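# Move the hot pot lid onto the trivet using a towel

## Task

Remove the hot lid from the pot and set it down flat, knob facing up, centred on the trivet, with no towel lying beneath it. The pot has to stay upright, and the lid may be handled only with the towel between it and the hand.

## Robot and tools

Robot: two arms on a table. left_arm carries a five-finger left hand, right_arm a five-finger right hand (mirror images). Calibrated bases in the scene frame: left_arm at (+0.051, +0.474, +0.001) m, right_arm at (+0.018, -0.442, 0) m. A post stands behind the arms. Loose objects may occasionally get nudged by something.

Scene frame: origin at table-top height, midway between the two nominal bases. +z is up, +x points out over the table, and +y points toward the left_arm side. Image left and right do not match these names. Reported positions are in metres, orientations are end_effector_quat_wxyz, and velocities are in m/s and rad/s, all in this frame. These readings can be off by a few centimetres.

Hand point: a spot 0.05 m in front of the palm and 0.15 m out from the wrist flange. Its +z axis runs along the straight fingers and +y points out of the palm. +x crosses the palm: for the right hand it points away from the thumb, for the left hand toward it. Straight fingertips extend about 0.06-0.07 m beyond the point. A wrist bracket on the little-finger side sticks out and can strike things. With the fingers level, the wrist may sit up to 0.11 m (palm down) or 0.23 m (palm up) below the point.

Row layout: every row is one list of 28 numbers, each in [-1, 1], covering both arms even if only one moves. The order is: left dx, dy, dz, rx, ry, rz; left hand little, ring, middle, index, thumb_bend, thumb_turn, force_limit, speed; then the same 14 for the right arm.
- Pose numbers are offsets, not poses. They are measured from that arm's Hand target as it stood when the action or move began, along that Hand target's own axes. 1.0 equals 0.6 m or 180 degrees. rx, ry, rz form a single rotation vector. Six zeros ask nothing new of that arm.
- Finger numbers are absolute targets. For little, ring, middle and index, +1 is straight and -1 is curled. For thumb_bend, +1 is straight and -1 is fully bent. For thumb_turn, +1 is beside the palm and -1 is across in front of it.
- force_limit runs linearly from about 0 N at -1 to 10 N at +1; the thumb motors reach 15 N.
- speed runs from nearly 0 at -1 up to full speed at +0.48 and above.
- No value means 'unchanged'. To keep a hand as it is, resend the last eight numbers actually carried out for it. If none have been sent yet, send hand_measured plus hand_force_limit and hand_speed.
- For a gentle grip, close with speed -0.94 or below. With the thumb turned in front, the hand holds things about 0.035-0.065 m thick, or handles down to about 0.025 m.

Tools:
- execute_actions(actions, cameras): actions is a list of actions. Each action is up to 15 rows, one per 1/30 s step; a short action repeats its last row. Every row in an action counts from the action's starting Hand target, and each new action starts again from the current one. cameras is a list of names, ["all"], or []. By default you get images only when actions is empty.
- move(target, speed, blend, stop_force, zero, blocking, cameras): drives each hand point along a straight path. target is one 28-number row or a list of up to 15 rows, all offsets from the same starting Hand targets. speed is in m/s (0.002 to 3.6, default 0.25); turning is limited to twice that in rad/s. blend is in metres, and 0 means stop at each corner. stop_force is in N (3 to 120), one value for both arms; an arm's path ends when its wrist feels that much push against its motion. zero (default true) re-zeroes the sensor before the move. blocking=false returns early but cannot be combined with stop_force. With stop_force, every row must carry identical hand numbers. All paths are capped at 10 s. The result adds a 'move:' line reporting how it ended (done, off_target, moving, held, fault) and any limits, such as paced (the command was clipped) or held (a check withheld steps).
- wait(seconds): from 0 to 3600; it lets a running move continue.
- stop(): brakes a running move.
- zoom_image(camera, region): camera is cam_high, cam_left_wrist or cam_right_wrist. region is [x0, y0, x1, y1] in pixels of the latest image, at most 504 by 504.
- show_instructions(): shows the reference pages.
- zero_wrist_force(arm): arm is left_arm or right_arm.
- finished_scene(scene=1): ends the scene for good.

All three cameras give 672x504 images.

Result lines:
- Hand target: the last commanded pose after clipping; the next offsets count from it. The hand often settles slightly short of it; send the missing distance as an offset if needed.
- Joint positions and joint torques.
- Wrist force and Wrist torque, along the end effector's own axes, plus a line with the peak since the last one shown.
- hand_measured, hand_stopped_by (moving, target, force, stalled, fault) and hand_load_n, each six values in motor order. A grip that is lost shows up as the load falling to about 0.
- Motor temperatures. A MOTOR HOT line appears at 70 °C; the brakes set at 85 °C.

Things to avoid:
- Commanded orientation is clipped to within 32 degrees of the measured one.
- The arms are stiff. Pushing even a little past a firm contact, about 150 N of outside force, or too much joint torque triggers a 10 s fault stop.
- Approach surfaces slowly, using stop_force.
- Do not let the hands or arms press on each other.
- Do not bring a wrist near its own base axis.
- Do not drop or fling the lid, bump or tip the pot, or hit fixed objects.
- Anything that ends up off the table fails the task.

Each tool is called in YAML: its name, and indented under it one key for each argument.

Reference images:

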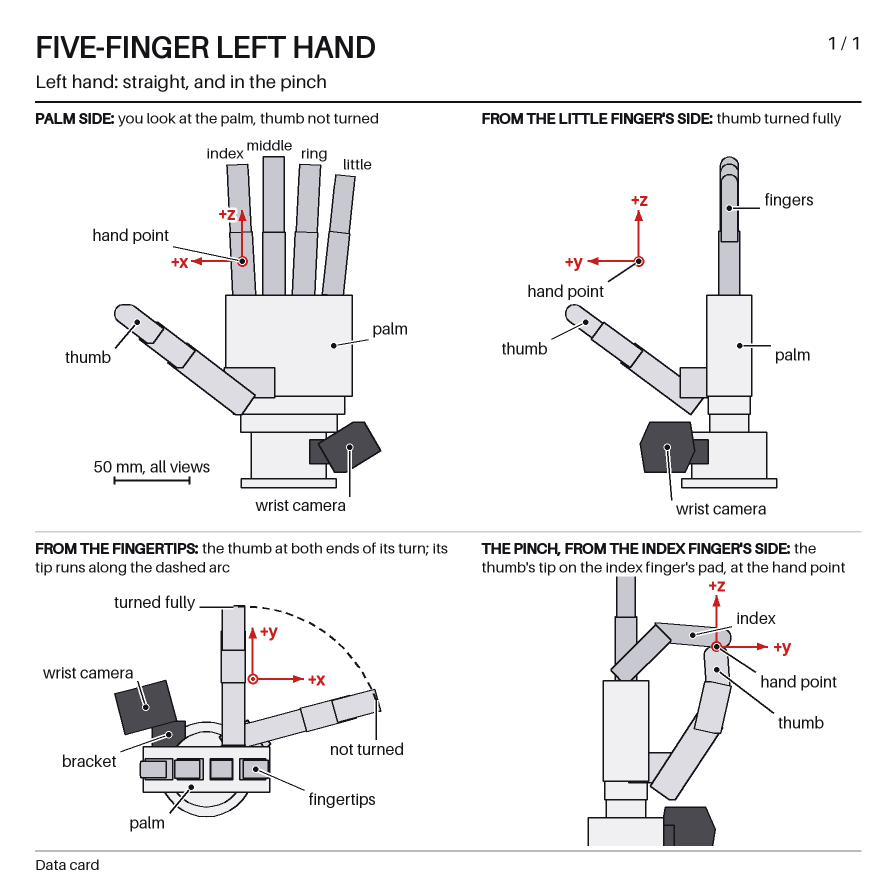

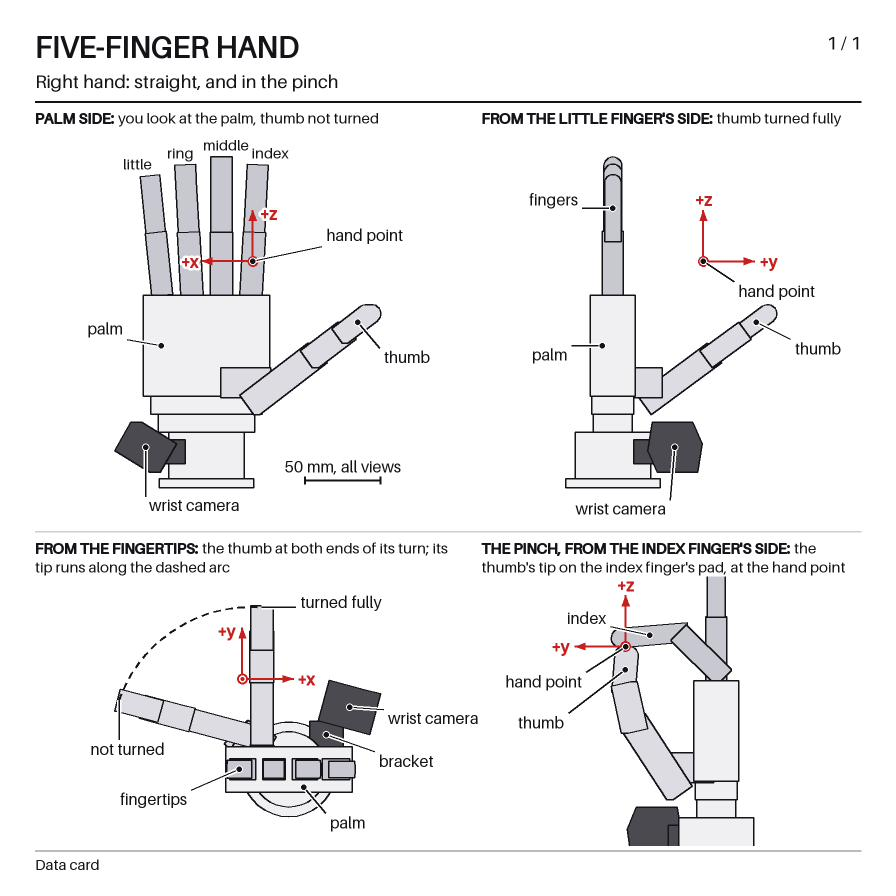

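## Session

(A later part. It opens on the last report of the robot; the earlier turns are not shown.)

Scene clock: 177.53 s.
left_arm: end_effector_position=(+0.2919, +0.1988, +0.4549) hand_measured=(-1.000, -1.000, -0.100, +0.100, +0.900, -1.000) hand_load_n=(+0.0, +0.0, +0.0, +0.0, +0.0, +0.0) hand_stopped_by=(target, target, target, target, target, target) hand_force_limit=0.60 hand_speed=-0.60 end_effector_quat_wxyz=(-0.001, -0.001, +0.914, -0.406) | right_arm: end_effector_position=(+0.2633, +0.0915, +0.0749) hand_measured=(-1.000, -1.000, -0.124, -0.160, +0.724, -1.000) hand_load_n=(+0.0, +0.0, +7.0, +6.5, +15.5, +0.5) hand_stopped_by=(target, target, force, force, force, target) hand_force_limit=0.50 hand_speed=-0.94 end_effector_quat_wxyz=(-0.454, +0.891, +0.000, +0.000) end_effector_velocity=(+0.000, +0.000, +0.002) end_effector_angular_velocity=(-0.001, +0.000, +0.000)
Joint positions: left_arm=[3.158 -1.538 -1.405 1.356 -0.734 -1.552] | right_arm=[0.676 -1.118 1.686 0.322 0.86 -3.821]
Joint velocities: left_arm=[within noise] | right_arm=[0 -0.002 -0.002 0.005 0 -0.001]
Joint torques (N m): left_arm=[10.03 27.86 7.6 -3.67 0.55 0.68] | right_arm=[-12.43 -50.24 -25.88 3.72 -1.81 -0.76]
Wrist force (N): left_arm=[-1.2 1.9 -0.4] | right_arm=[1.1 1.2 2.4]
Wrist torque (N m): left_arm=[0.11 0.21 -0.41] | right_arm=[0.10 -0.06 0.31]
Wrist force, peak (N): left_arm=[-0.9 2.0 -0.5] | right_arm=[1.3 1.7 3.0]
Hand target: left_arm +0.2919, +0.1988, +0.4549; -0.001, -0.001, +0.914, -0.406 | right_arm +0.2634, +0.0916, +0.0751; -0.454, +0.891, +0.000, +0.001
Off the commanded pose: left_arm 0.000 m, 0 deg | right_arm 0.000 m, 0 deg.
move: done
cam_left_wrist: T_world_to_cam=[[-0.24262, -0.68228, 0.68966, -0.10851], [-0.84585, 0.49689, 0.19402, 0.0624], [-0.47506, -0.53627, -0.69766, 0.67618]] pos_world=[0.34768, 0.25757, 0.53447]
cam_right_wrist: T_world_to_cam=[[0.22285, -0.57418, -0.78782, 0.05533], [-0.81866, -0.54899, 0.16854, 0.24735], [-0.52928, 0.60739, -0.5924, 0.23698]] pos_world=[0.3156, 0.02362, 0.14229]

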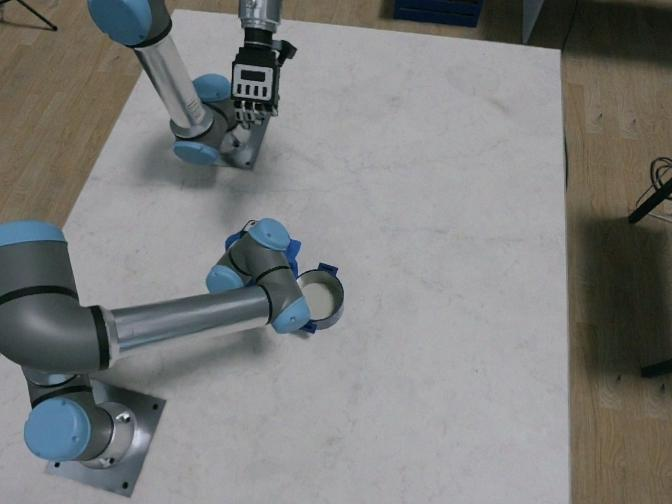

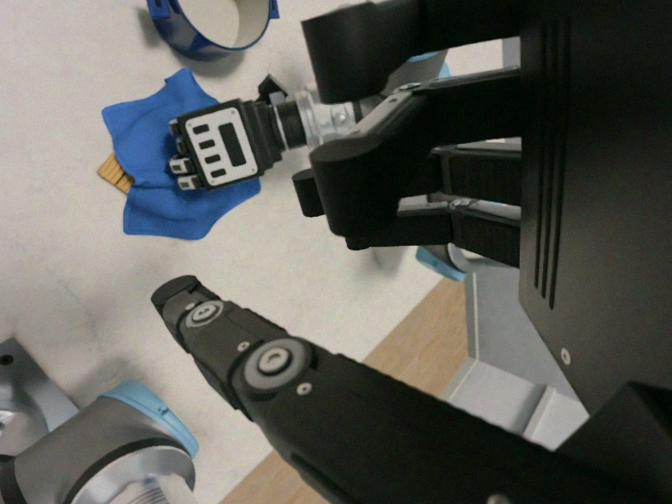

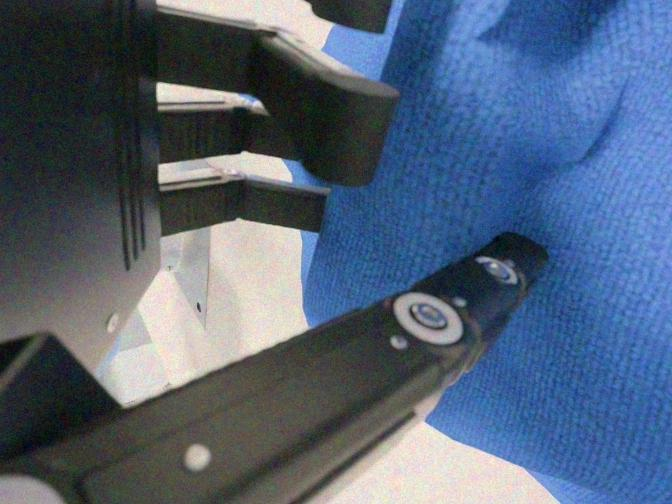

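move:
  target: [0,0,0,0,0,0,-1,-1,-0.1,0.1,0.9,-1,0.6,-0.6,0,0.0472,0.0343,0,0,0,-1,-1,-0.4,-0.4,0.2,-1,0.5,-0.94]
  speed: 0.008
  stop_force: 3
  cameras: ["all"]

zoom_image:
  camera: "cam_left_wrist"
  region: [50, 0, 370, 280]

Scene clock: 181.50 s.
left_arm: end_effector_position=(+0.2919, +0.1988, +0.4549) hand_measured=(-1.000, -1.000, -0.100, +0.100, +0.900, -1.000) hand_load_n=(+0.0, +0.5, +0.0, +0.0, +0.0, +0.0) hand_stopped_by=(target, target, target, target, target, target) hand_force_limit=0.60 hand_speed=-0.60 end_effector_quat_wxyz=(-0.001, -0.001, +0.914, -0.406) | right_arm: end_effector_position=(+0.2634, +0.0916, +0.0580) hand_measured=(-1.000, -1.000, -0.124, -0.160, +0.724, -1.000) hand_load_n=(+0.5, +0.0, +7.5, +7.0, +14.5, +1.0) hand_stopped_by=(target, target, force, force, force, target) hand_force_limit=0.50 hand_speed=-0.94 end_effector_quat_wxyz=(-0.454, +0.891, +0.000, +0.001)
Joint positions: left_arm=[3.158 -1.538 -1.405 1.356 -0.734 -1.552] | right_arm=[0.676 -1.096 1.703 0.283 0.86 -3.821]
Joint torques (N m): left_arm=[10.03 29.03 9.46 -3.43 2.66 2.08] | right_arm=[-12.81 -49.24 -24.47 3.19 -0.34 -1.56]
Wrist force (N): left_arm=[-1.1 1.9 -0.3] | right_arm=[0.7 -1.0 1.5]
Wrist torque (N m): left_arm=[0.11 0.19 -0.40] | right_arm=[-0.09 0.00 0.28]
Wrist force, peak (N): left_arm=[-1.0 2.0 -0.4] | right_arm=[1.0 -3.7 0.9]
Hand target: left_arm +0.2919, +0.1988, +0.4549; -0.001, -0.001, +0.914, -0.406 | right_arm +0.2634, +0.0916, +0.0580; -0.454, +0.891, +0.000, +0.001 (not the last commanded pose)
Off the commanded pose: left_arm 0.000 m, 0 deg | right_arm 0.018 m, 0 deg.
move: contact (right_arm)
cam_left_wrist: T_world_to_cam=[[-0.24265, -0.68232, 0.68961, -0.10846], [-0.84586, 0.49688, 0.194, 0.06242], [-0.47502, -0.53623, -0.69771, 0.67619]] pos_world=[0.34768, 0.25757, 0.53447]
cam_right_wrist: T_world_to_cam=[[0.22304, -0.57404, -0.78786, 0.04186], [-0.81872, -0.549, 0.16823, 0.25036], [-0.5291, 0.60752, -0.59243, 0.22691]] pos_world=[0.3157, 0.02362, 0.12529]

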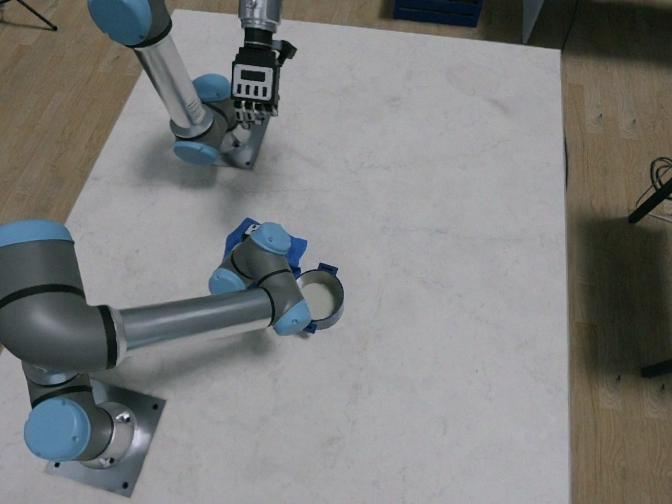

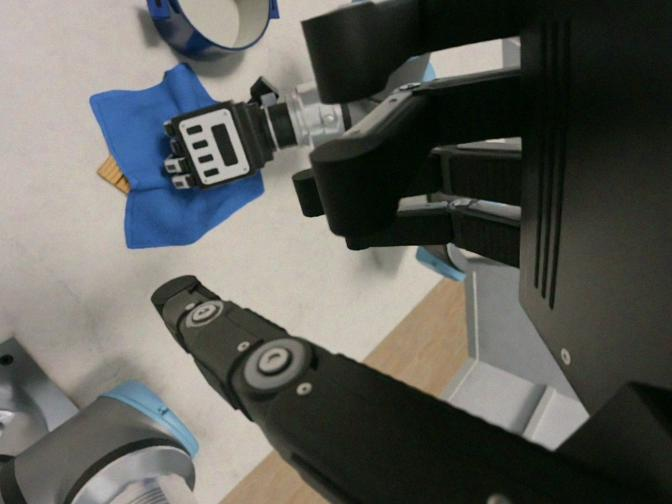

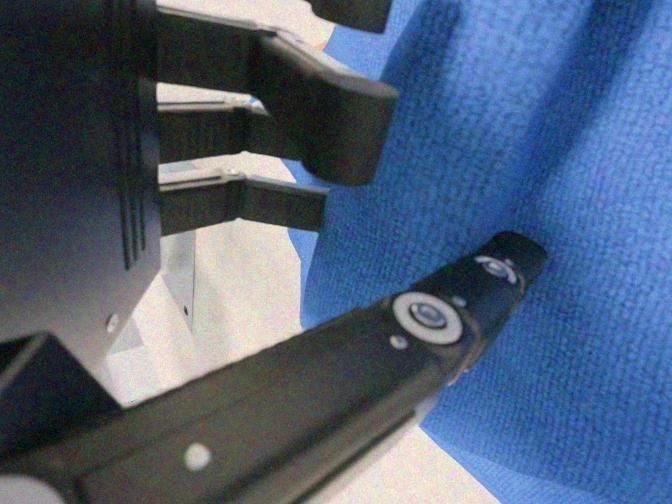

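Scaled by 1.575.

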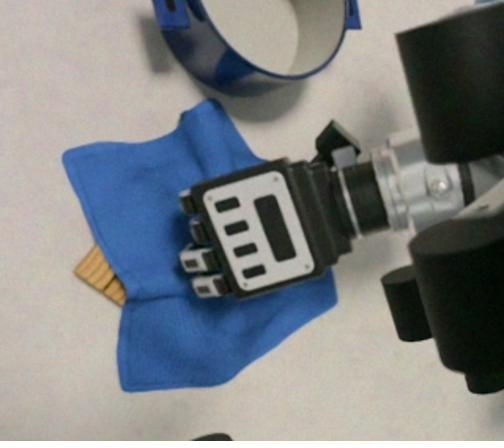

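move:
  target: [0,0,0,0,0,0,-1,-1,-0.1,0.1,0.9,-1,0.6,-0.6,0,0,0,0,0,0,-1,-1,0.2,0.3,1.0,-1,0.5,-0.85]
  speed: 0.008

move:
  target: [0,0,0,0,0,0,-1,-1,-0.1,0.1,0.9,-1,0.6,-0.6,0,-0.0472,-0.0343,0,0,0,-1,-1,0.2,0.3,1.0,-1,0.5,-0.85]
  speed: 0.04
  cameras: ["all"]

zoom_image:
  camera: "cam_left_wrist"
  region: [50, 0, 370, 280]

Scene clock: 183.77 s.
left_arm: end_effector_position=(+0.2919, +0.1988, +0.4549) hand_measured=(-1.000, -1.000, -0.100, +0.100, +0.900, -1.000) hand_load_n=(+0.5, +0.0, +0.0, +0.0, +0.0, +0.0) hand_stopped_by=(target, target, target, target, target, target) hand_force_limit=0.60 hand_speed=-0.60 end_effector_quat_wxyz=(-0.001, -0.001, +0.914, -0.406) | right_arm: end_effector_position=(+0.2634, +0.0916, +0.0580) hand_measured=(-1.000, -1.000, +0.200, +0.300, +1.000, -1.000) hand_load_n=(+0.0, +0.0, -1.0, +0.0, +0.0, +0.0) hand_stopped_by=(target, target, target, target, target, target) hand_force_limit=0.50 hand_speed=-0.85 end_effector_quat_wxyz=(-0.454, +0.891, +0.000, +0.001)
Joint positions: left_arm=[3.158 -1.538 -1.405 1.356 -0.734 -1.552] | right_arm=[0.676 -1.096 1.703 0.283 0.86 -3.821]
Joint torques (N m): left_arm=[9.16 27.52 9.93 -3.27 2.66 1.98] | right_arm=[-10.57 -42.69 -21.03 2.05 0.56 -1.05]
Wrist force (N): left_arm=[-0.9 1.8 -0.1] | right_arm=[1.0 -4.6 -1.8]
Wrist torque (N m): left_arm=[0.07 0.18 -0.39] | right_arm=[-0.15 0.05 0.19]
Wrist force, peak (N): left_arm=[-0.8 2.0 -0.5] | right_arm=[0.9 -5.1 -2.9]
Hand target: left_arm +0.2919, +0.1988, +0.4549; -0.001, -0.001, +0.914, -0.406 | right_arm +0.2634, +0.0916, +0.0580; -0.454, +0.891, +0.000, +0.001
Off the commanded pose: left_arm 0.000 m, 0 deg | right_arm 0.000 m, 0 deg.
move: done

Scene clock: 184.93 s.
left_arm: end_effector_position=(+0.2919, +0.1988, +0.4549) hand_measured=(-1.000, -1.000, -0.100, +0.100, +0.900, -1.000) hand_load_n=(+0.0, +0.0, +0.0, +0.0, +0.0, +0.0) hand_stopped_by=(target, target, target, target, target, target) hand_force_limit=0.60 hand_speed=-0.60 end_effector_quat_wxyz=(-0.001, -0.001, +0.914, -0.406) | right_arm: end_effector_position=(+0.2634, +0.0917, +0.0932) hand_measured=(-1.000, -1.000, +0.200, +0.300, +1.000, -1.000) hand_load_n=(+0.0, +0.0, +0.0, +0.0, +0.0, +0.0) hand_stopped_by=(target, target, target, target, target, target) hand_force_limit=0.50 hand_speed=-0.85 end_effector_quat_wxyz=(-0.454, +0.891, +0.000, +0.001) end_effector_velocity=(-0.001, +0.000, -0.002) end_effector_angular_velocity=(-0.001, -0.001, +0.001)
Joint positions: left_arm=[3.158 -1.538 -1.405 1.356 -0.734 -1.552] | right_arm=[0.676 -1.141 1.666 0.363 0.86 -3.821]
Joint velocities: left_arm=[within noise] | right_arm=[0.002 0.002 0.003 -0.005 0.002 0]
Joint torques (N m): left_arm=[8.28 28.28 11.4 -3.07 2.92 2.01] | right_arm=[12.57 -21.41 -6.75 -1.61 0.63 1.21]
Wrist force (N): left_arm=[-0.7 1.8 -0.4] | right_arm=[0.9 -0.8 1.3]
Wrist torque (N m): left_arm=[0.10 0.14 -0.38] | right_arm=[0.00 -0.01 0.26]
Wrist force, peak (N): left_arm=[-0.9 2.0 -0.4] | right_arm=[0.8 -4.8 -2.4]
Hand target: left_arm +0.2919, +0.1988, +0.4549; -0.001, -0.001, +0.914, -0.406 | right_arm +0.2633, +0.0916, +0.0930; -0.454, +0.891, +0.000, +0.001
Off the commanded pose: left_arm 0.000 m, 0 deg | right_arm 0.000 m, 0 deg.
move: done
cam_left_wrist: T_world_to_cam=[[-0.24265, -0.68232, 0.68961, -0.10846], [-0.84586, 0.49688, 0.194, 0.06242], [-0.47502, -0.53623, -0.69771, 0.67619]] pos_world=[0.34768, 0.25757, 0.53447]
cam_right_wrist: T_world_to_cam=[[0.22318, -0.57388, -0.78794, 0.06961], [-0.81881, -0.54896, 0.16789, 0.24457], [-0.5289, 0.60771, -0.59242, 0.24763]] pos_world=[0.3157, 0.02372, 0.16049]

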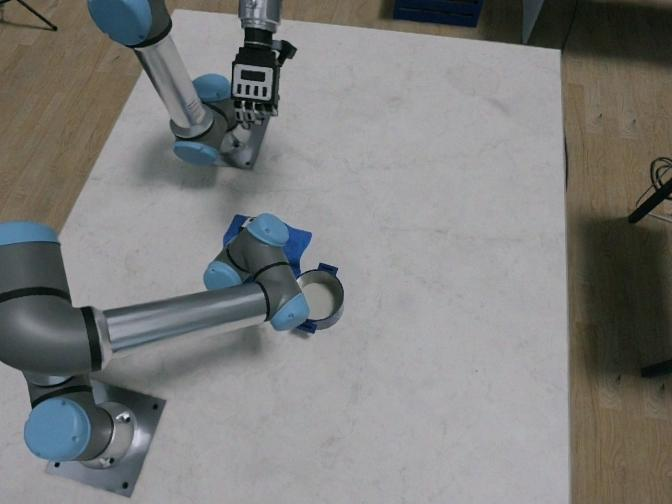

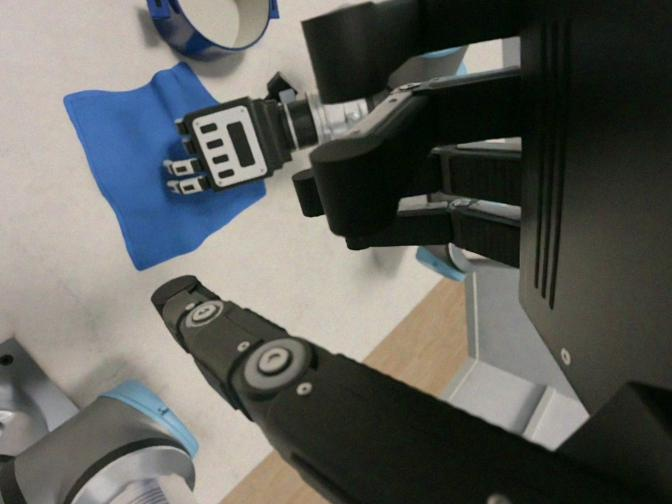

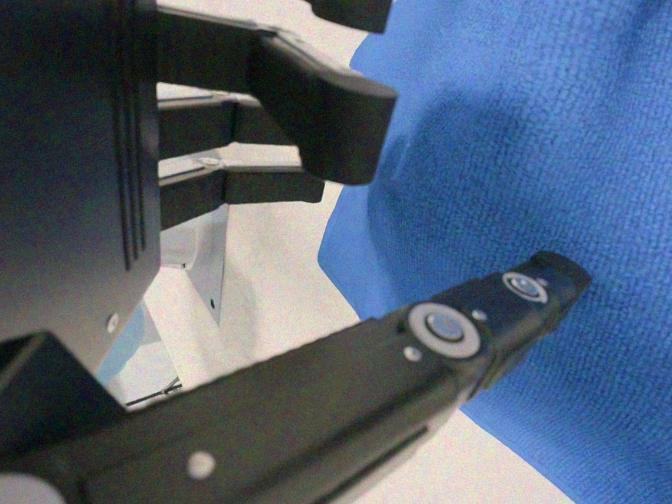

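Scaled by 1.575.

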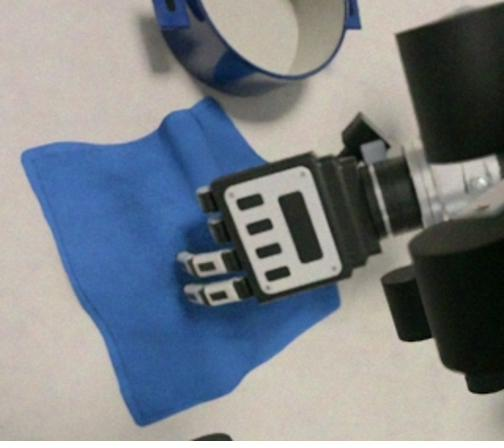

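move:
  target:
    - [0,0,0,0,0,0,-1,-1,-0.25,-0.1,0.72,-1,0.5,0,0,-0.1348,-0.098,0,0,0,-1,-1,0.2,0.3,1.0,-1,0.5,-0.85]
    - [0,0,0,0,0,0,-1,-1,-0.25,-0.1,0.72,-1,0.5,0,0,0.0427,-0.4841,0,0,0,-1,-1,0.2,0.3,1.0,-1,0.5,-0.85]
  speed: 0.15
  blend: 0.03
  cameras: ["all"]

zoom_image:
  camera: "cam_left_wrist"
  region: [50, 0, 370, 280]

zoom_image:
  camera: "cam_high"
  region: [200, 180, 380, 350]

Scene clock: 191.53 s.
left_arm: end_effector_position=(+0.2919, +0.1988, +0.4549) hand_measured=(-1.000, -1.000, -0.250, -0.100, +0.720, -1.000) hand_load_n=(+0.0, +0.0, +0.0, +0.0, +0.0, +0.0) hand_stopped_by=(target, target, target, target, target, target) hand_force_limit=0.50 hand_speed=0.00 end_effector_quat_wxyz=(-0.001, -0.001, +0.914, -0.406) | right_arm: end_effector_position=(+0.2631, -0.1582, +0.2432) hand_measured=(-1.000, -1.000, +0.200, +0.300, +1.000, -1.000) hand_load_n=(+0.0, +0.0, +0.0, +0.0, +0.0, +0.0) hand_stopped_by=(target, target, target, target, target, target) hand_force_limit=0.50 hand_speed=-0.85 end_effector_quat_wxyz=(-0.454, +0.891, +0.000, +0.001) end_effector_velocity=(+0.000, +0.000, +0.000) end_effector_angular_velocity=(+0.000, -0.001, +0.003)
Joint positions: left_arm=[3.158 -1.538 -1.405 1.356 -0.734 -1.552] | right_arm=[-0.016 -1.552 1.962 1.243 0.632 -4.816]
Joint velocities: left_arm=[within noise] | right_arm=[0 -0.001 0 0.004 0 -0.005]
Joint torques (N m): left_arm=[6.23 27.32 14.58 -2.67 2.76 1.97] | right_arm=[-13.27 -6.96 -17.97 5.21 -0.84 -1.66]
Wrist force (N): left_arm=[-0.9 1.8 -0.5] | right_arm=[1.2 -1.2 1.3]
Wrist torque (N m): left_arm=[0.10 0.16 -0.39] | right_arm=[-0.03 -0.07 0.21]
Wrist force, peak (N): left_arm=[-1.0 2.1 -0.3] | right_arm=[0.9 -2.0 2.5]
Hand target: left_arm +0.2919, +0.1988, +0.4549; -0.001, -0.001, +0.914, -0.406 | right_arm +0.2631, -0.1583, +0.2432; -0.454, +0.891, +0.000, +0.001
Off the commanded pose: left_arm 0.000 m, 0 deg | right_arm 0.000 m, 0 deg.
move: done; blend cut to 0 m at target 1
cam_left_wrist: T_world_to_cam=[[-0.24265, -0.68232, 0.68961, -0.10846], [-0.84586, 0.49688, 0.194, 0.06242], [-0.47502, -0.53623, -0.69771, 0.67619]] pos_world=[0.34768, 0.25757, 0.53447]
cam_right_wrist: T_world_to_cam=[[0.22327, -0.57399, -0.78784, 0.04437], [-0.81872, -0.54906, 0.168, 0.08187], [-0.529, 0.60751, -0.59253, 0.48823]] pos_world=[0.3154, -0.22618, 0.31049]

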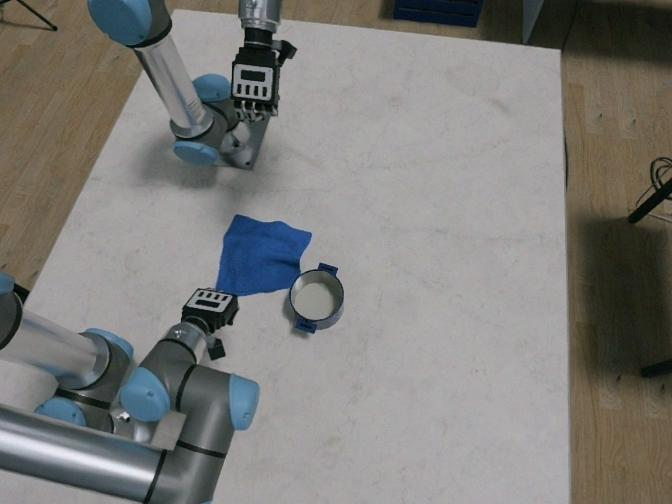

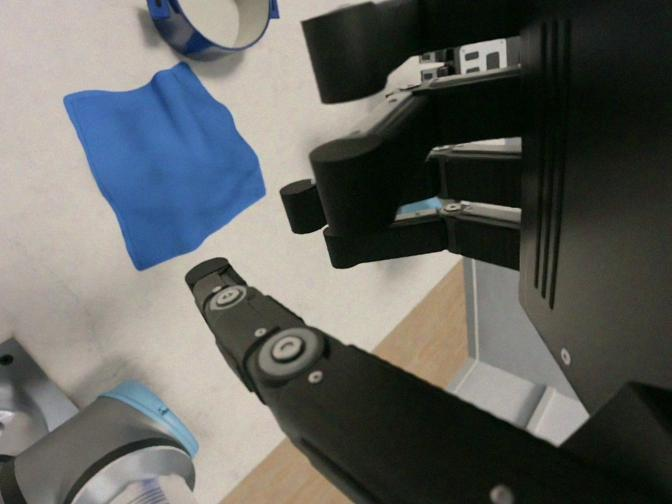

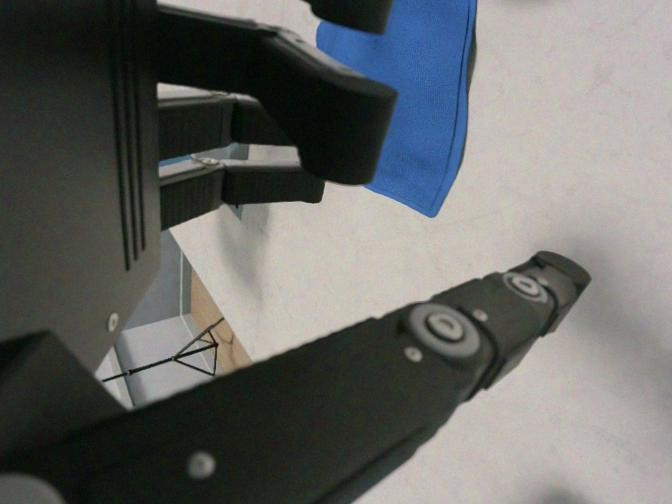

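Scaled by 1.575.

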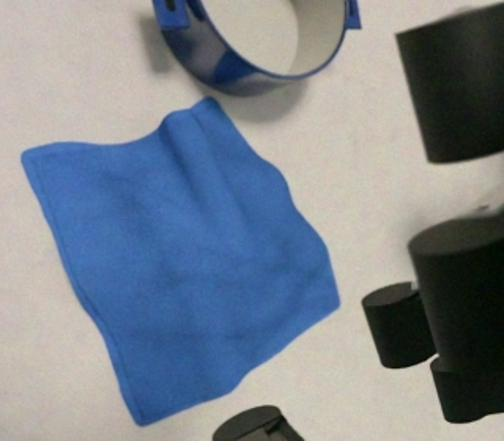

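Scaled by 2.800.

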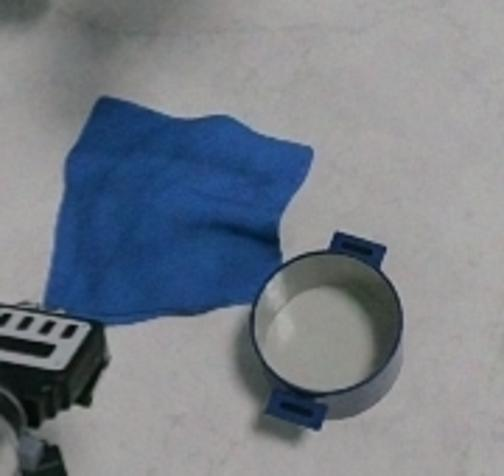

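move:
  target: [0,0,0,0,0,0,-1,-1,-0.25,-0.1,0.72,-1,0.5,0,-0.1383,0.0664,0.4274,-0.0333,0.0518,0.0419,-1,-1,-0.25,-0.1,0.72,-1,0.5,0]
  speed: 0.12
  cameras: ["all"]

zoom_image:
  camera: "cam_left_wrist"
  region: [50, 0, 370, 280]

Scene clock: 199.67 s.
left_arm: end_effector_position=(+0.2919, +0.1988, +0.4549) hand_measured=(-1.000, -1.000, -0.250, -0.100, +0.720, -1.000) hand_load_n=(+0.0, +0.0, +0.0, +0.0, +0.0, +0.0) hand_stopped_by=(target, target, target, target, target, target) hand_force_limit=0.50 hand_speed=0.00 end_effector_quat_wxyz=(-0.001, -0.001, +0.914, -0.406) | right_arm: end_effector_position=(+0.1805, +0.0256, +0.0600) hand_measured=(-1.000, -1.000, -0.250, -0.100, +0.720, -1.000) hand_load_n=(+0.0, +0.0, +0.0, +0.0, +0.0, +0.0) hand_stopped_by=(target, target, target, target, target, target) hand_force_limit=0.50 hand_speed=0.00 end_effector_quat_wxyz=(-0.404, +0.909, -0.095, +0.043)
Joint positions: left_arm=[3.158 -1.538 -1.405 1.356 -0.734 -1.552] | right_arm=[0.763 -1.346 1.998 0.192 1.11 -3.608]
Joint torques (N m): left_arm=[5.22 25.69 16.84 -2.07 2.89 1.84] | right_arm=[10.64 -24.9 -2.88 -0.58 0.7 1.96]
Wrist force (N): left_arm=[-0.8 1.7 -0.3] | right_arm=[0.7 -0.9 0.9]
Wrist torque (N m): left_arm=[0.08 0.16 -0.38] | right_arm=[0.01 0.01 0.25]
Wrist force, peak (N): left_arm=[-1.1 2.1 -0.6] | right_arm=[1.1 -1.2 1.7]
Hand target: left_arm +0.2919, +0.1988, +0.4549; -0.001, -0.001, +0.914, -0.406 | right_arm +0.1804, +0.0256, +0.0599; -0.404, +0.909, -0.095, +0.043
Off the commanded pose: left_arm 0.000 m, 0 deg | right_arm 0.000 m, 0 deg.
move: done
cam_left_wrist: T_world_to_cam=[[-0.24265, -0.68232, 0.68961, -0.10846], [-0.84586, 0.49688, 0.194, 0.06242], [-0.47502, -0.53623, -0.69771, 0.67619]] pos_world=[0.34768, 0.25757, 0.53447]
cam_right_wrist: T_world_to_cam=[[0.08275, -0.6853, -0.72354, 0.04843], [-0.91069, -0.34684, 0.22436, 0.15397], [-0.40471, 0.64036, -0.6528, 0.20472]] pos_world=[0.21907, -0.0445, 0.13414]

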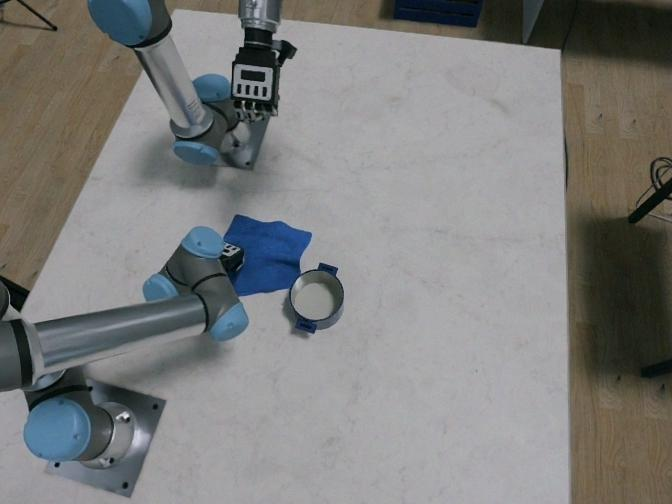

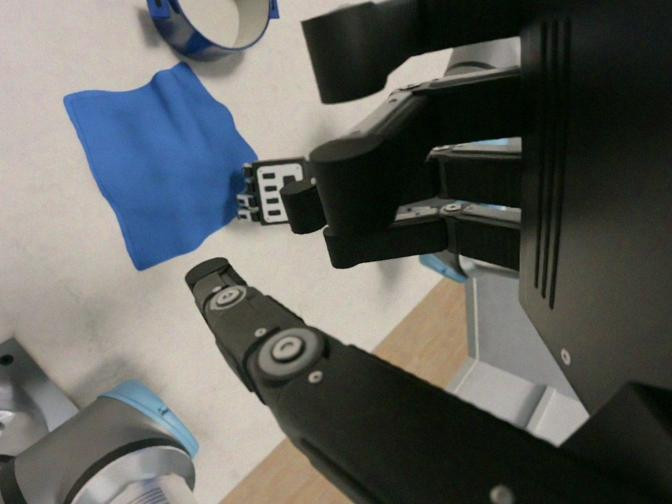

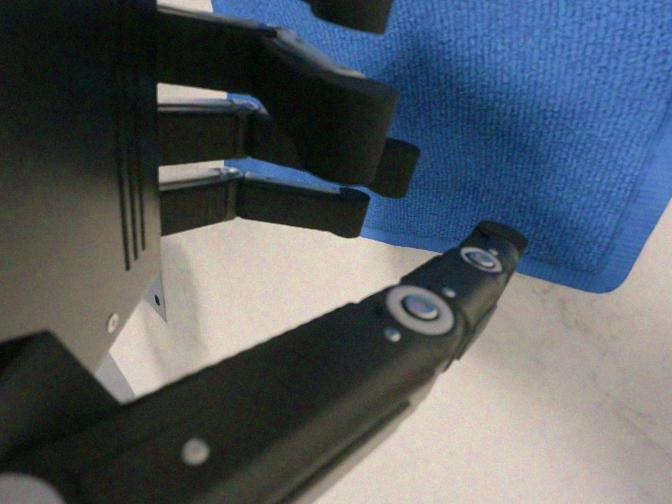

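Scaled by 1.575.

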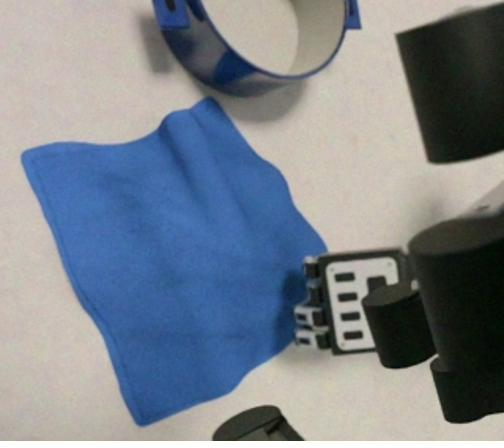

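move:
  target: [0,0,0,0,0,0,-1,-1,-0.25,-0.1,0.72,-1,0.5,0,0,0.0433,0.039,0,0,0,-1,-1,-0.25,-0.1,0.72,-1,0.5,0]
  speed: 0.05

move:
  target: [0,0,0,0,0,0,-1,-1,-0.25,-0.1,0.72,-1,0.5,0,0,0.0149,0.0134,0,0,0,-1,-1,-0.25,-0.1,0.72,-1,0.5,0]
  speed: 0.006
  stop_force: 4
  cameras: ["cam_right_wrist"]

Scene clock: 201.40 s.
left_arm: end_effector_position=(+0.2919, +0.1988, +0.4549) hand_measured=(-1.000, -1.000, -0.250, -0.100, +0.720, -1.000) hand_load_n=(+0.0, +0.0, +0.0, +0.0, +0.0, +0.0) hand_stopped_by=(target, target, target, target, target, target) hand_force_limit=0.50 hand_speed=0.00 end_effector_quat_wxyz=(-0.001, -0.001, +0.914, -0.406) | right_arm: end_effector_position=(+0.1804, +0.0255, +0.0249) hand_measured=(-1.000, -1.000, -0.250, -0.100, +0.720, -1.000) hand_load_n=(+0.0, +0.0, +0.0, +0.0, +0.0, +0.0) hand_stopped_by=(target, target, target, target, target, target) hand_force_limit=0.50 hand_speed=0.00 end_effector_quat_wxyz=(-0.404, +0.909, -0.095, +0.043)
Joint positions: left_arm=[3.158 -1.538 -1.405 1.356 -0.734 -1.552] | right_arm=[0.763 -1.287 2.036 0.096 1.11 -3.608]
Joint torques (N m): left_arm=[3.68 25.55 17.59 -2.17 2.64 1.97] | right_arm=[-14.14 -39.2 -22.46 3.29 -0.78 -0.72]
Wrist force (N): left_arm=[-0.8 1.7 -0.4] | right_arm=[0.8 -0.8 0.4]
Wrist torque (N m): left_arm=[0.08 0.16 -0.39] | right_arm=[0.06 -0.03 0.26]
Wrist force, peak (N): left_arm=[-0.9 2.0 -0.4] | right_arm=[0.9 -1.6 0.7]
Hand target: left_arm +0.2919, +0.1988, +0.4549; -0.001, -0.001, +0.914, -0.406 | right_arm +0.1805, +0.0256, +0.0250; -0.404, +0.909, -0.095, +0.043
Off the commanded pose: left_arm 0.000 m, 0 deg | right_arm 0.000 m, 0 deg.
move: done

Scene clock: 203.37 s.
left_arm: end_effector_position=(+0.2919, +0.1988, +0.4549) hand_measured=(-1.000, -1.000, -0.250, -0.100, +0.720, -1.000) hand_load_n=(+0.0, +0.0, +0.0, +0.0, +0.0, +0.0) hand_stopped_by=(target, target, target, target, target, target) hand_force_limit=0.50 hand_speed=0.00 end_effector_quat_wxyz=(-0.001, -0.001, +0.914, -0.406) | right_arm: end_effector_position=(+0.1805, +0.0256, +0.0198) hand_measured=(-1.000, -1.000, -0.250, -0.100, +0.720, -1.000) hand_load_n=(+0.0, +0.0, -1.0, +0.0, +0.0, +0.0) hand_stopped_by=(target, target, target, target, target, target) hand_force_limit=0.50 hand_speed=0.00 end_effector_quat_wxyz=(-0.404, +0.909, -0.095, +0.043)
Joint positions: left_arm=[3.158 -1.538 -1.405 1.356 -0.734 -1.552] | right_arm=[0.763 -1.278 2.04 0.082 1.11 -3.608]
Joint torques (N m): left_arm=[3.91 24.89 18.06 -1.99 2.67 1.92] | right_arm=[-12.92 -38.19 -22.04 2.72 -0.55 1.57]
Wrist force (N): left_arm=[-0.9 2.1 -0.6] | right_arm=[-1.3 -3.0 -1.4]
Wrist torque (N m): left_arm=[0.16 0.16 -0.40] | right_arm=[-0.04 0.16 0.15]
Wrist force, peak (N): left_arm=[-0.9 2.1 -0.6] | right_arm=[-0.9 -4.8 -2.1]
Hand target: left_arm +0.2919, +0.1988, +0.4549; -0.001, -0.001, +0.914, -0.406 | right_arm +0.1805, +0.0256, +0.0198; -0.404, +0.909, -0.095, +0.043 (not the last commanded pose)
Off the commanded pose: left_arm 0.000 m, 0 deg | right_arm 0.007 m, 0 deg.
move: contact (right_arm)
cam_right_wrist: T_world_to_cam=[[0.08262, -0.68536, -0.7235, 0.01937], [-0.91074, -0.34669, 0.2244, 0.163], [-0.40463, 0.64039, -0.65283, 0.17847]] pos_world=[0.21907, -0.0445, 0.09394]

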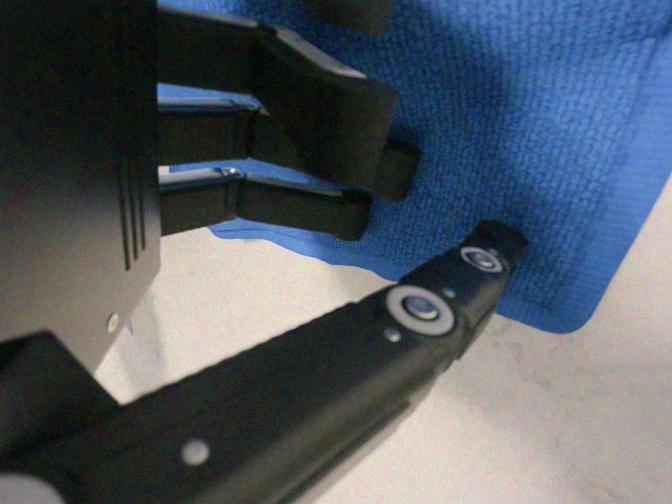

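move:
  target: [0,0,0,0,0,0,-1,-1,-0.25,-0.1,0.72,-1,0.5,0,0,0.003715,0.003345,0,0,0,-1,-1,-0.32,-0.2,0.55,-1,0.5,-0.94]
  speed: 0.003
  stop_force: 12

move:
  target: [0,0,0,0,0,0,-1,-1,-0.25,-0.1,0.72,-1,0.5,0,0,0.002477,0.00223,0,0,0,-1,-1,-0.42,-0.33,0.42,-1,0.5,-0.94]
  speed: 0.002
  stop_force: 12
  cameras: ["cam_high","cam_left_wrist"]

Scene clock: 207.90 s.
left_arm: end_effector_position=(+0.2919, +0.1988, +0.4549) hand_measured=(-1.000, -1.000, -0.250, -0.100, +0.720, -1.000) hand_load_n=(+0.0, +0.0, +0.0, +0.0, +0.0, +0.5) hand_stopped_by=(target, target, target, target, target, target) hand_force_limit=0.50 hand_speed=0.00 end_effector_quat_wxyz=(-0.001, -0.001, +0.914, -0.406) | right_arm: end_effector_position=(+0.1805, +0.0255, +0.0168) hand_measured=(-1.000, -1.000, -0.320, -0.200, +0.550, -1.000) hand_load_n=(+0.0, +0.0, -0.5, +0.0, +1.0, +0.0) hand_stopped_by=(target, target, target, target, target, target) hand_force_limit=0.50 hand_speed=-0.94 end_effector_quat_wxyz=(-0.404, +0.909, -0.095, +0.043)
Joint positions: left_arm=[3.158 -1.538 -1.405 1.356 -0.734 -1.552] | right_arm=[0.763 -1.272 2.043 0.074 1.11 -3.608]
Joint torques (N m): left_arm=[1.77 24.63 19.41 -2.18 2.68 2.09] | right_arm=[-13.75 -27.21 -8.09 2.43 -0.92 -1.39]
Wrist force (N): left_arm=[-1.0 1.8 -0.4] | right_arm=[-0.5 -3.6 -2.9]
Wrist torque (N m): left_arm=[0.10 0.17 -0.40] | right_arm=[-0.04 0.12 0.14]
Wrist force, peak (N): left_arm=[-0.8 2.1 -0.4] | right_arm=[-0.7 -6.2 -6.8]
Hand target: left_arm +0.2919, +0.1988, +0.4549; -0.001, -0.001, +0.914, -0.406 | right_arm +0.1805, +0.0256, +0.0168; -0.404, +0.909, -0.095, +0.043
Off the commanded pose: left_arm 0.000 m, 0 deg | right_arm 0.000 m, 0 deg.
move: done

Scene clock: 209.60 s.
left_arm: end_effector_position=(+0.2919, +0.1988, +0.4549) hand_measured=(-1.000, -1.000, -0.250, -0.100, +0.720, -1.000) hand_load_n=(+0.0, +0.0, +0.0, +0.0, +0.0, +0.0) hand_stopped_by=(target, target, target, target, target, target) hand_force_limit=0.50 hand_speed=0.00 end_effector_quat_wxyz=(-0.001, -0.001, +0.914, -0.406) | right_arm: end_effector_position=(+0.1805, +0.0255, +0.0149) hand_measured=(-1.000, -1.000, -0.420, -0.330, +0.422, -1.000) hand_load_n=(-1.0, +0.0, +1.0, +0.0, +6.0, +0.0) hand_stopped_by=(target, target, target, target, target, target) hand_force_limit=0.50 hand_speed=-0.94 end_effector_quat_wxyz=(-0.404, +0.909, -0.095, +0.043)
Joint positions: left_arm=[3.158 -1.538 -1.405 1.356 -0.734 -1.552] | right_arm=[0.763 -1.269 2.045 0.069 1.11 -3.608]
Joint torques (N m): left_arm=[2 24.35 19.79 -1.83 2.69 1.96] | right_arm=[-13.63 -29.5 -9.39 3.48 -0.56 -1.72]
Wrist force (N): left_arm=[-0.9 1.8 -0.4] | right_arm=[0.8 -11.6 -9.9]
Wrist torque (N m): left_arm=[0.10 0.17 -0.39] | right_arm=[-0.28 0.35 -0.26]
Wrist force, peak (N): left_arm=[-0.9 2.0 -0.2] | right_arm=[0.5 -12.9 -12.0]
Hand target: left_arm +0.2919, +0.1988, +0.4549; -0.001, -0.001, +0.914, -0.406 | right_arm +0.1805, +0.0256, +0.0149; -0.404, +0.909, -0.095, +0.043
Off the commanded pose: left_arm 0.000 m, 0 deg | right_arm 0.000 m, 0 deg.
move: contact (right_arm)
cam_left_wrist: T_world_to_cam=[[-0.24265, -0.68232, 0.68961, -0.10846], [-0.84586, 0.49688, 0.194, 0.06242], [-0.47502, -0.53623, -0.69771, 0.67619]] pos_world=[0.34768, 0.25757, 0.53447]

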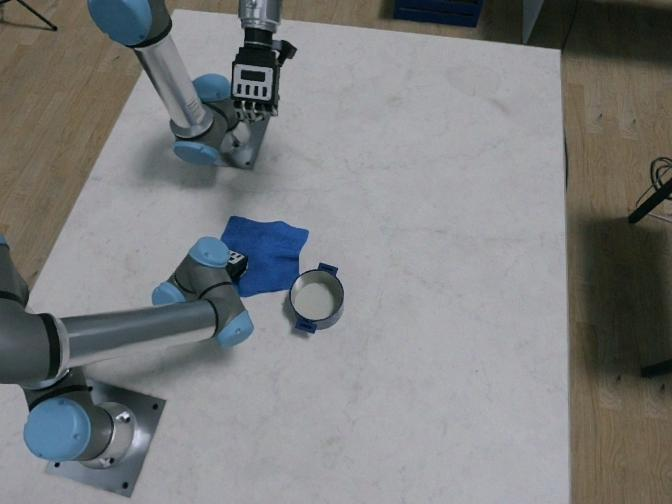

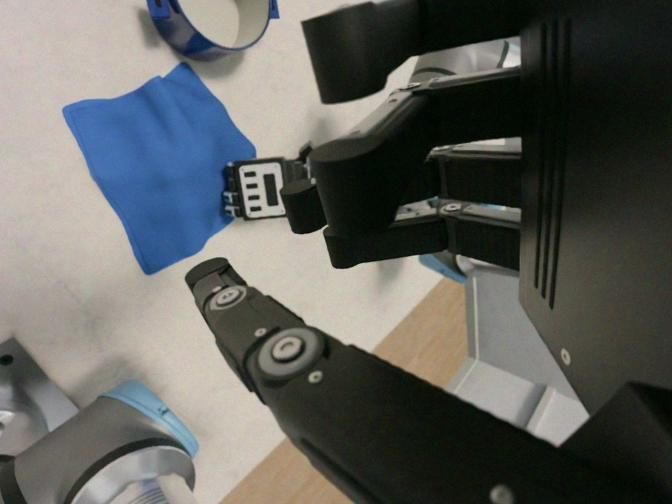

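move:
  target: [0,0,0,0,0,0,-1,-1,-0.25,-0.1,0.72,-1,0.5,0,0,-0.001238,-0.001115,0,0,0,-1,-1,-0.45,-0.4,0.2,-1,0.6,-0.94]
  speed: 0.003

move:
  target: [0,0,0,0,0,0,-1,-1,-0.25,-0.1,0.72,-1,0.5,0,0,-0.03715,-0.03345,0,0,0,-1,-1,-0.45,-0.4,0.2,-1,0.6,-0.94]
  speed: 0.04
  cameras: ["cam_high","cam_left_wrist","cam_right_wrist"]

Scene clock: 211.00 s.
left_arm: end_effector_position=(+0.2919, +0.1988, +0.4549) hand_measured=(-1.000, -1.000, -0.250, -0.100, +0.720, -1.000) hand_load_n=(+0.0, +0.0, +0.0, +0.0, +0.0, +0.0) hand_stopped_by=(target, target, target, target, target, target) hand_force_limit=0.50 hand_speed=0.00 end_effector_quat_wxyz=(-0.001, -0.001, +0.914, -0.406) | right_arm: end_effector_position=(+0.1805, +0.0256, +0.0160) hand_measured=(-1.000, -1.000, -0.448, -0.400, +0.374, -1.000) hand_load_n=(+0.0, +0.0, +4.0, +0.0, +11.5, +1.0) hand_stopped_by=(target, target, target, target, force, target) hand_force_limit=0.60 hand_speed=-0.94 end_effector_quat_wxyz=(-0.404, +0.909, -0.095, +0.043)
Joint positions: left_arm=[3.158 -1.538 -1.405 1.356 -0.734 -1.552] | right_arm=[0.763 -1.271 2.044 0.072 1.11 -3.608]
Joint torques (N m): left_arm=[2.8 23.62 21.02 -1.68 2.55 2.16] | right_arm=[-11.78 -32.8 -19.56 0.34 -0.39 -1.39]
Wrist force (N): left_arm=[-0.8 1.7 -0.5] | right_arm=[0.8 -3.2 -1.1]
Wrist torque (N m): left_arm=[0.09 0.15 -0.39] | right_arm=[0.03 0.06 0.12]
Wrist force, peak (N): left_arm=[-1.1 2.0 -0.1] | right_arm=[1.1 -12.1 -10.1]
Hand target: left_arm +0.2919, +0.1988, +0.4549; -0.001, -0.001, +0.914, -0.406 | right_arm +0.1805, +0.0256, +0.0159; -0.404, +0.909, -0.095, +0.043
Off the commanded pose: left_arm 0.000 m, 0 deg | right_arm 0.000 m, 0 deg.
move: done

Scene clock: 212.07 s.
left_arm: end_effector_position=(+0.2919, +0.1988, +0.4549) hand_measured=(-1.000, -1.000, -0.250, -0.100, +0.720, -1.000) hand_load_n=(+0.0, +0.0, +0.0, +0.0, +0.0, +0.0) hand_stopped_by=(target, target, target, target, target, target) hand_force_limit=0.50 hand_speed=0.00 end_effector_quat_wxyz=(-0.001, -0.001, +0.914, -0.406) | right_arm: end_effector_position=(+0.1805, +0.0257, +0.0461) hand_measured=(-1.000, -1.000, -0.448, -0.400, +0.374, -1.000) hand_load_n=(+0.0, +0.0, +4.0, +0.0, +11.5, +1.0) hand_stopped_by=(target, target, target, target, force, target) hand_force_limit=0.60 hand_speed=-0.94 end_effector_quat_wxyz=(-0.404, +0.909, -0.095, +0.043)
Joint positions: left_arm=[3.158 -1.538 -1.405 1.356 -0.734 -1.552] | right_arm=[0.763 -1.324 2.014 0.154 1.11 -3.608]
Joint torques (N m): left_arm=[1.31 23.46 21.51 -1.5 2.65 2.12] | right_arm=[12.93 -13.5 -3.86 -1.72 0.88 1.34]
Wrist force (N): left_arm=[-1.0 1.7 -0.4] | right_arm=[1.0 -0.5 0.9]
Wrist torque (N m): left_arm=[0.08 0.17 -0.39] | right_arm=[0.10 -0.04 0.26]
Wrist force, peak (N): left_arm=[-1.1 1.9 -0.5] | right_arm=[0.9 -3.2 -1.1]
Hand target: left_arm +0.2919, +0.1988, +0.4549; -0.001, -0.001, +0.914, -0.406 | right_arm +0.1804, +0.0256, +0.0459; -0.404, +0.909, -0.095, +0.043
Off the commanded pose: left_arm 0.000 m, 0 deg | right_arm 0.000 m, 0 deg.
move: done
cam_left_wrist: T_world_to_cam=[[-0.24265, -0.68232, 0.68961, -0.10846], [-0.84586, 0.49688, 0.194, 0.06242], [-0.47502, -0.53623, -0.69771, 0.67619]] pos_world=[0.34768, 0.25757, 0.53447]
cam_right_wrist: T_world_to_cam=[[0.08284, -0.68507, -0.72375, 0.03839], [-0.91082, -0.34676, 0.22398, 0.15722], [-0.40441, 0.64065, -0.6527, 0.19545]] pos_world=[0.21907, -0.0444, 0.12014]

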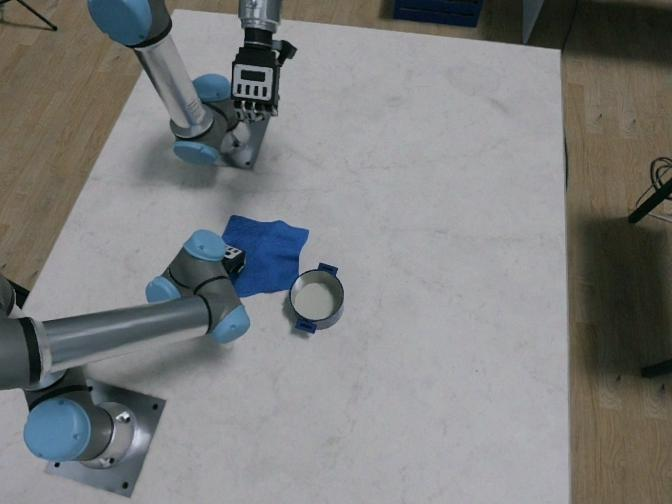

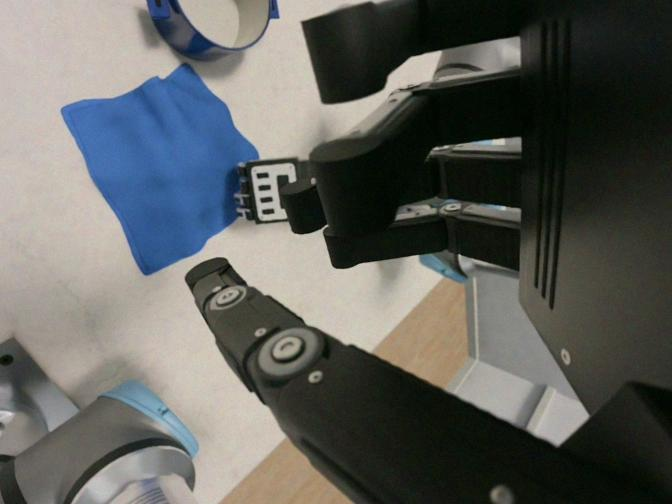

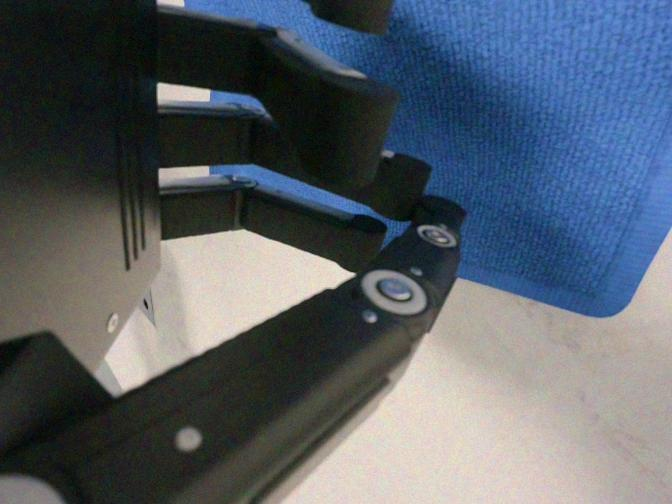

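zoom_image:
  camera: "cam_left_wrist"
  region: [50, 40, 330, 290]

zoom_image:
  camera: "cam_high"
  region: [180, 190, 360, 340]

Scaled by 1.800.

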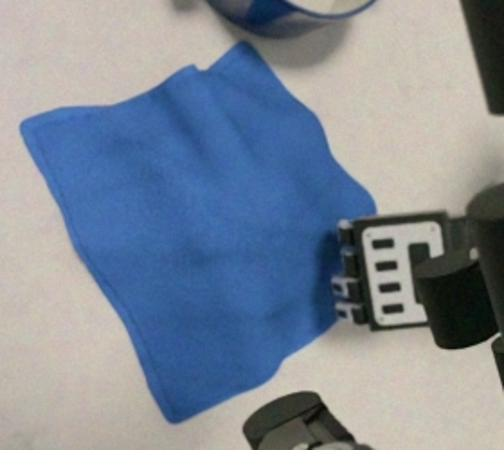

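Scaled by 2.800.

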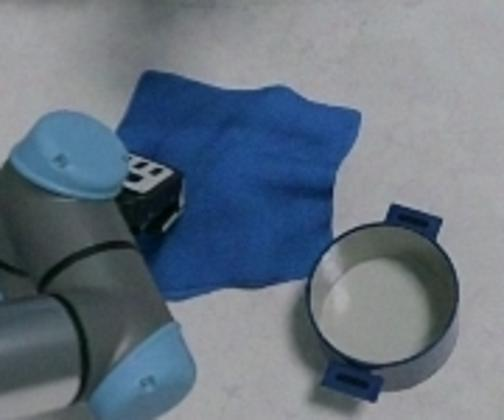

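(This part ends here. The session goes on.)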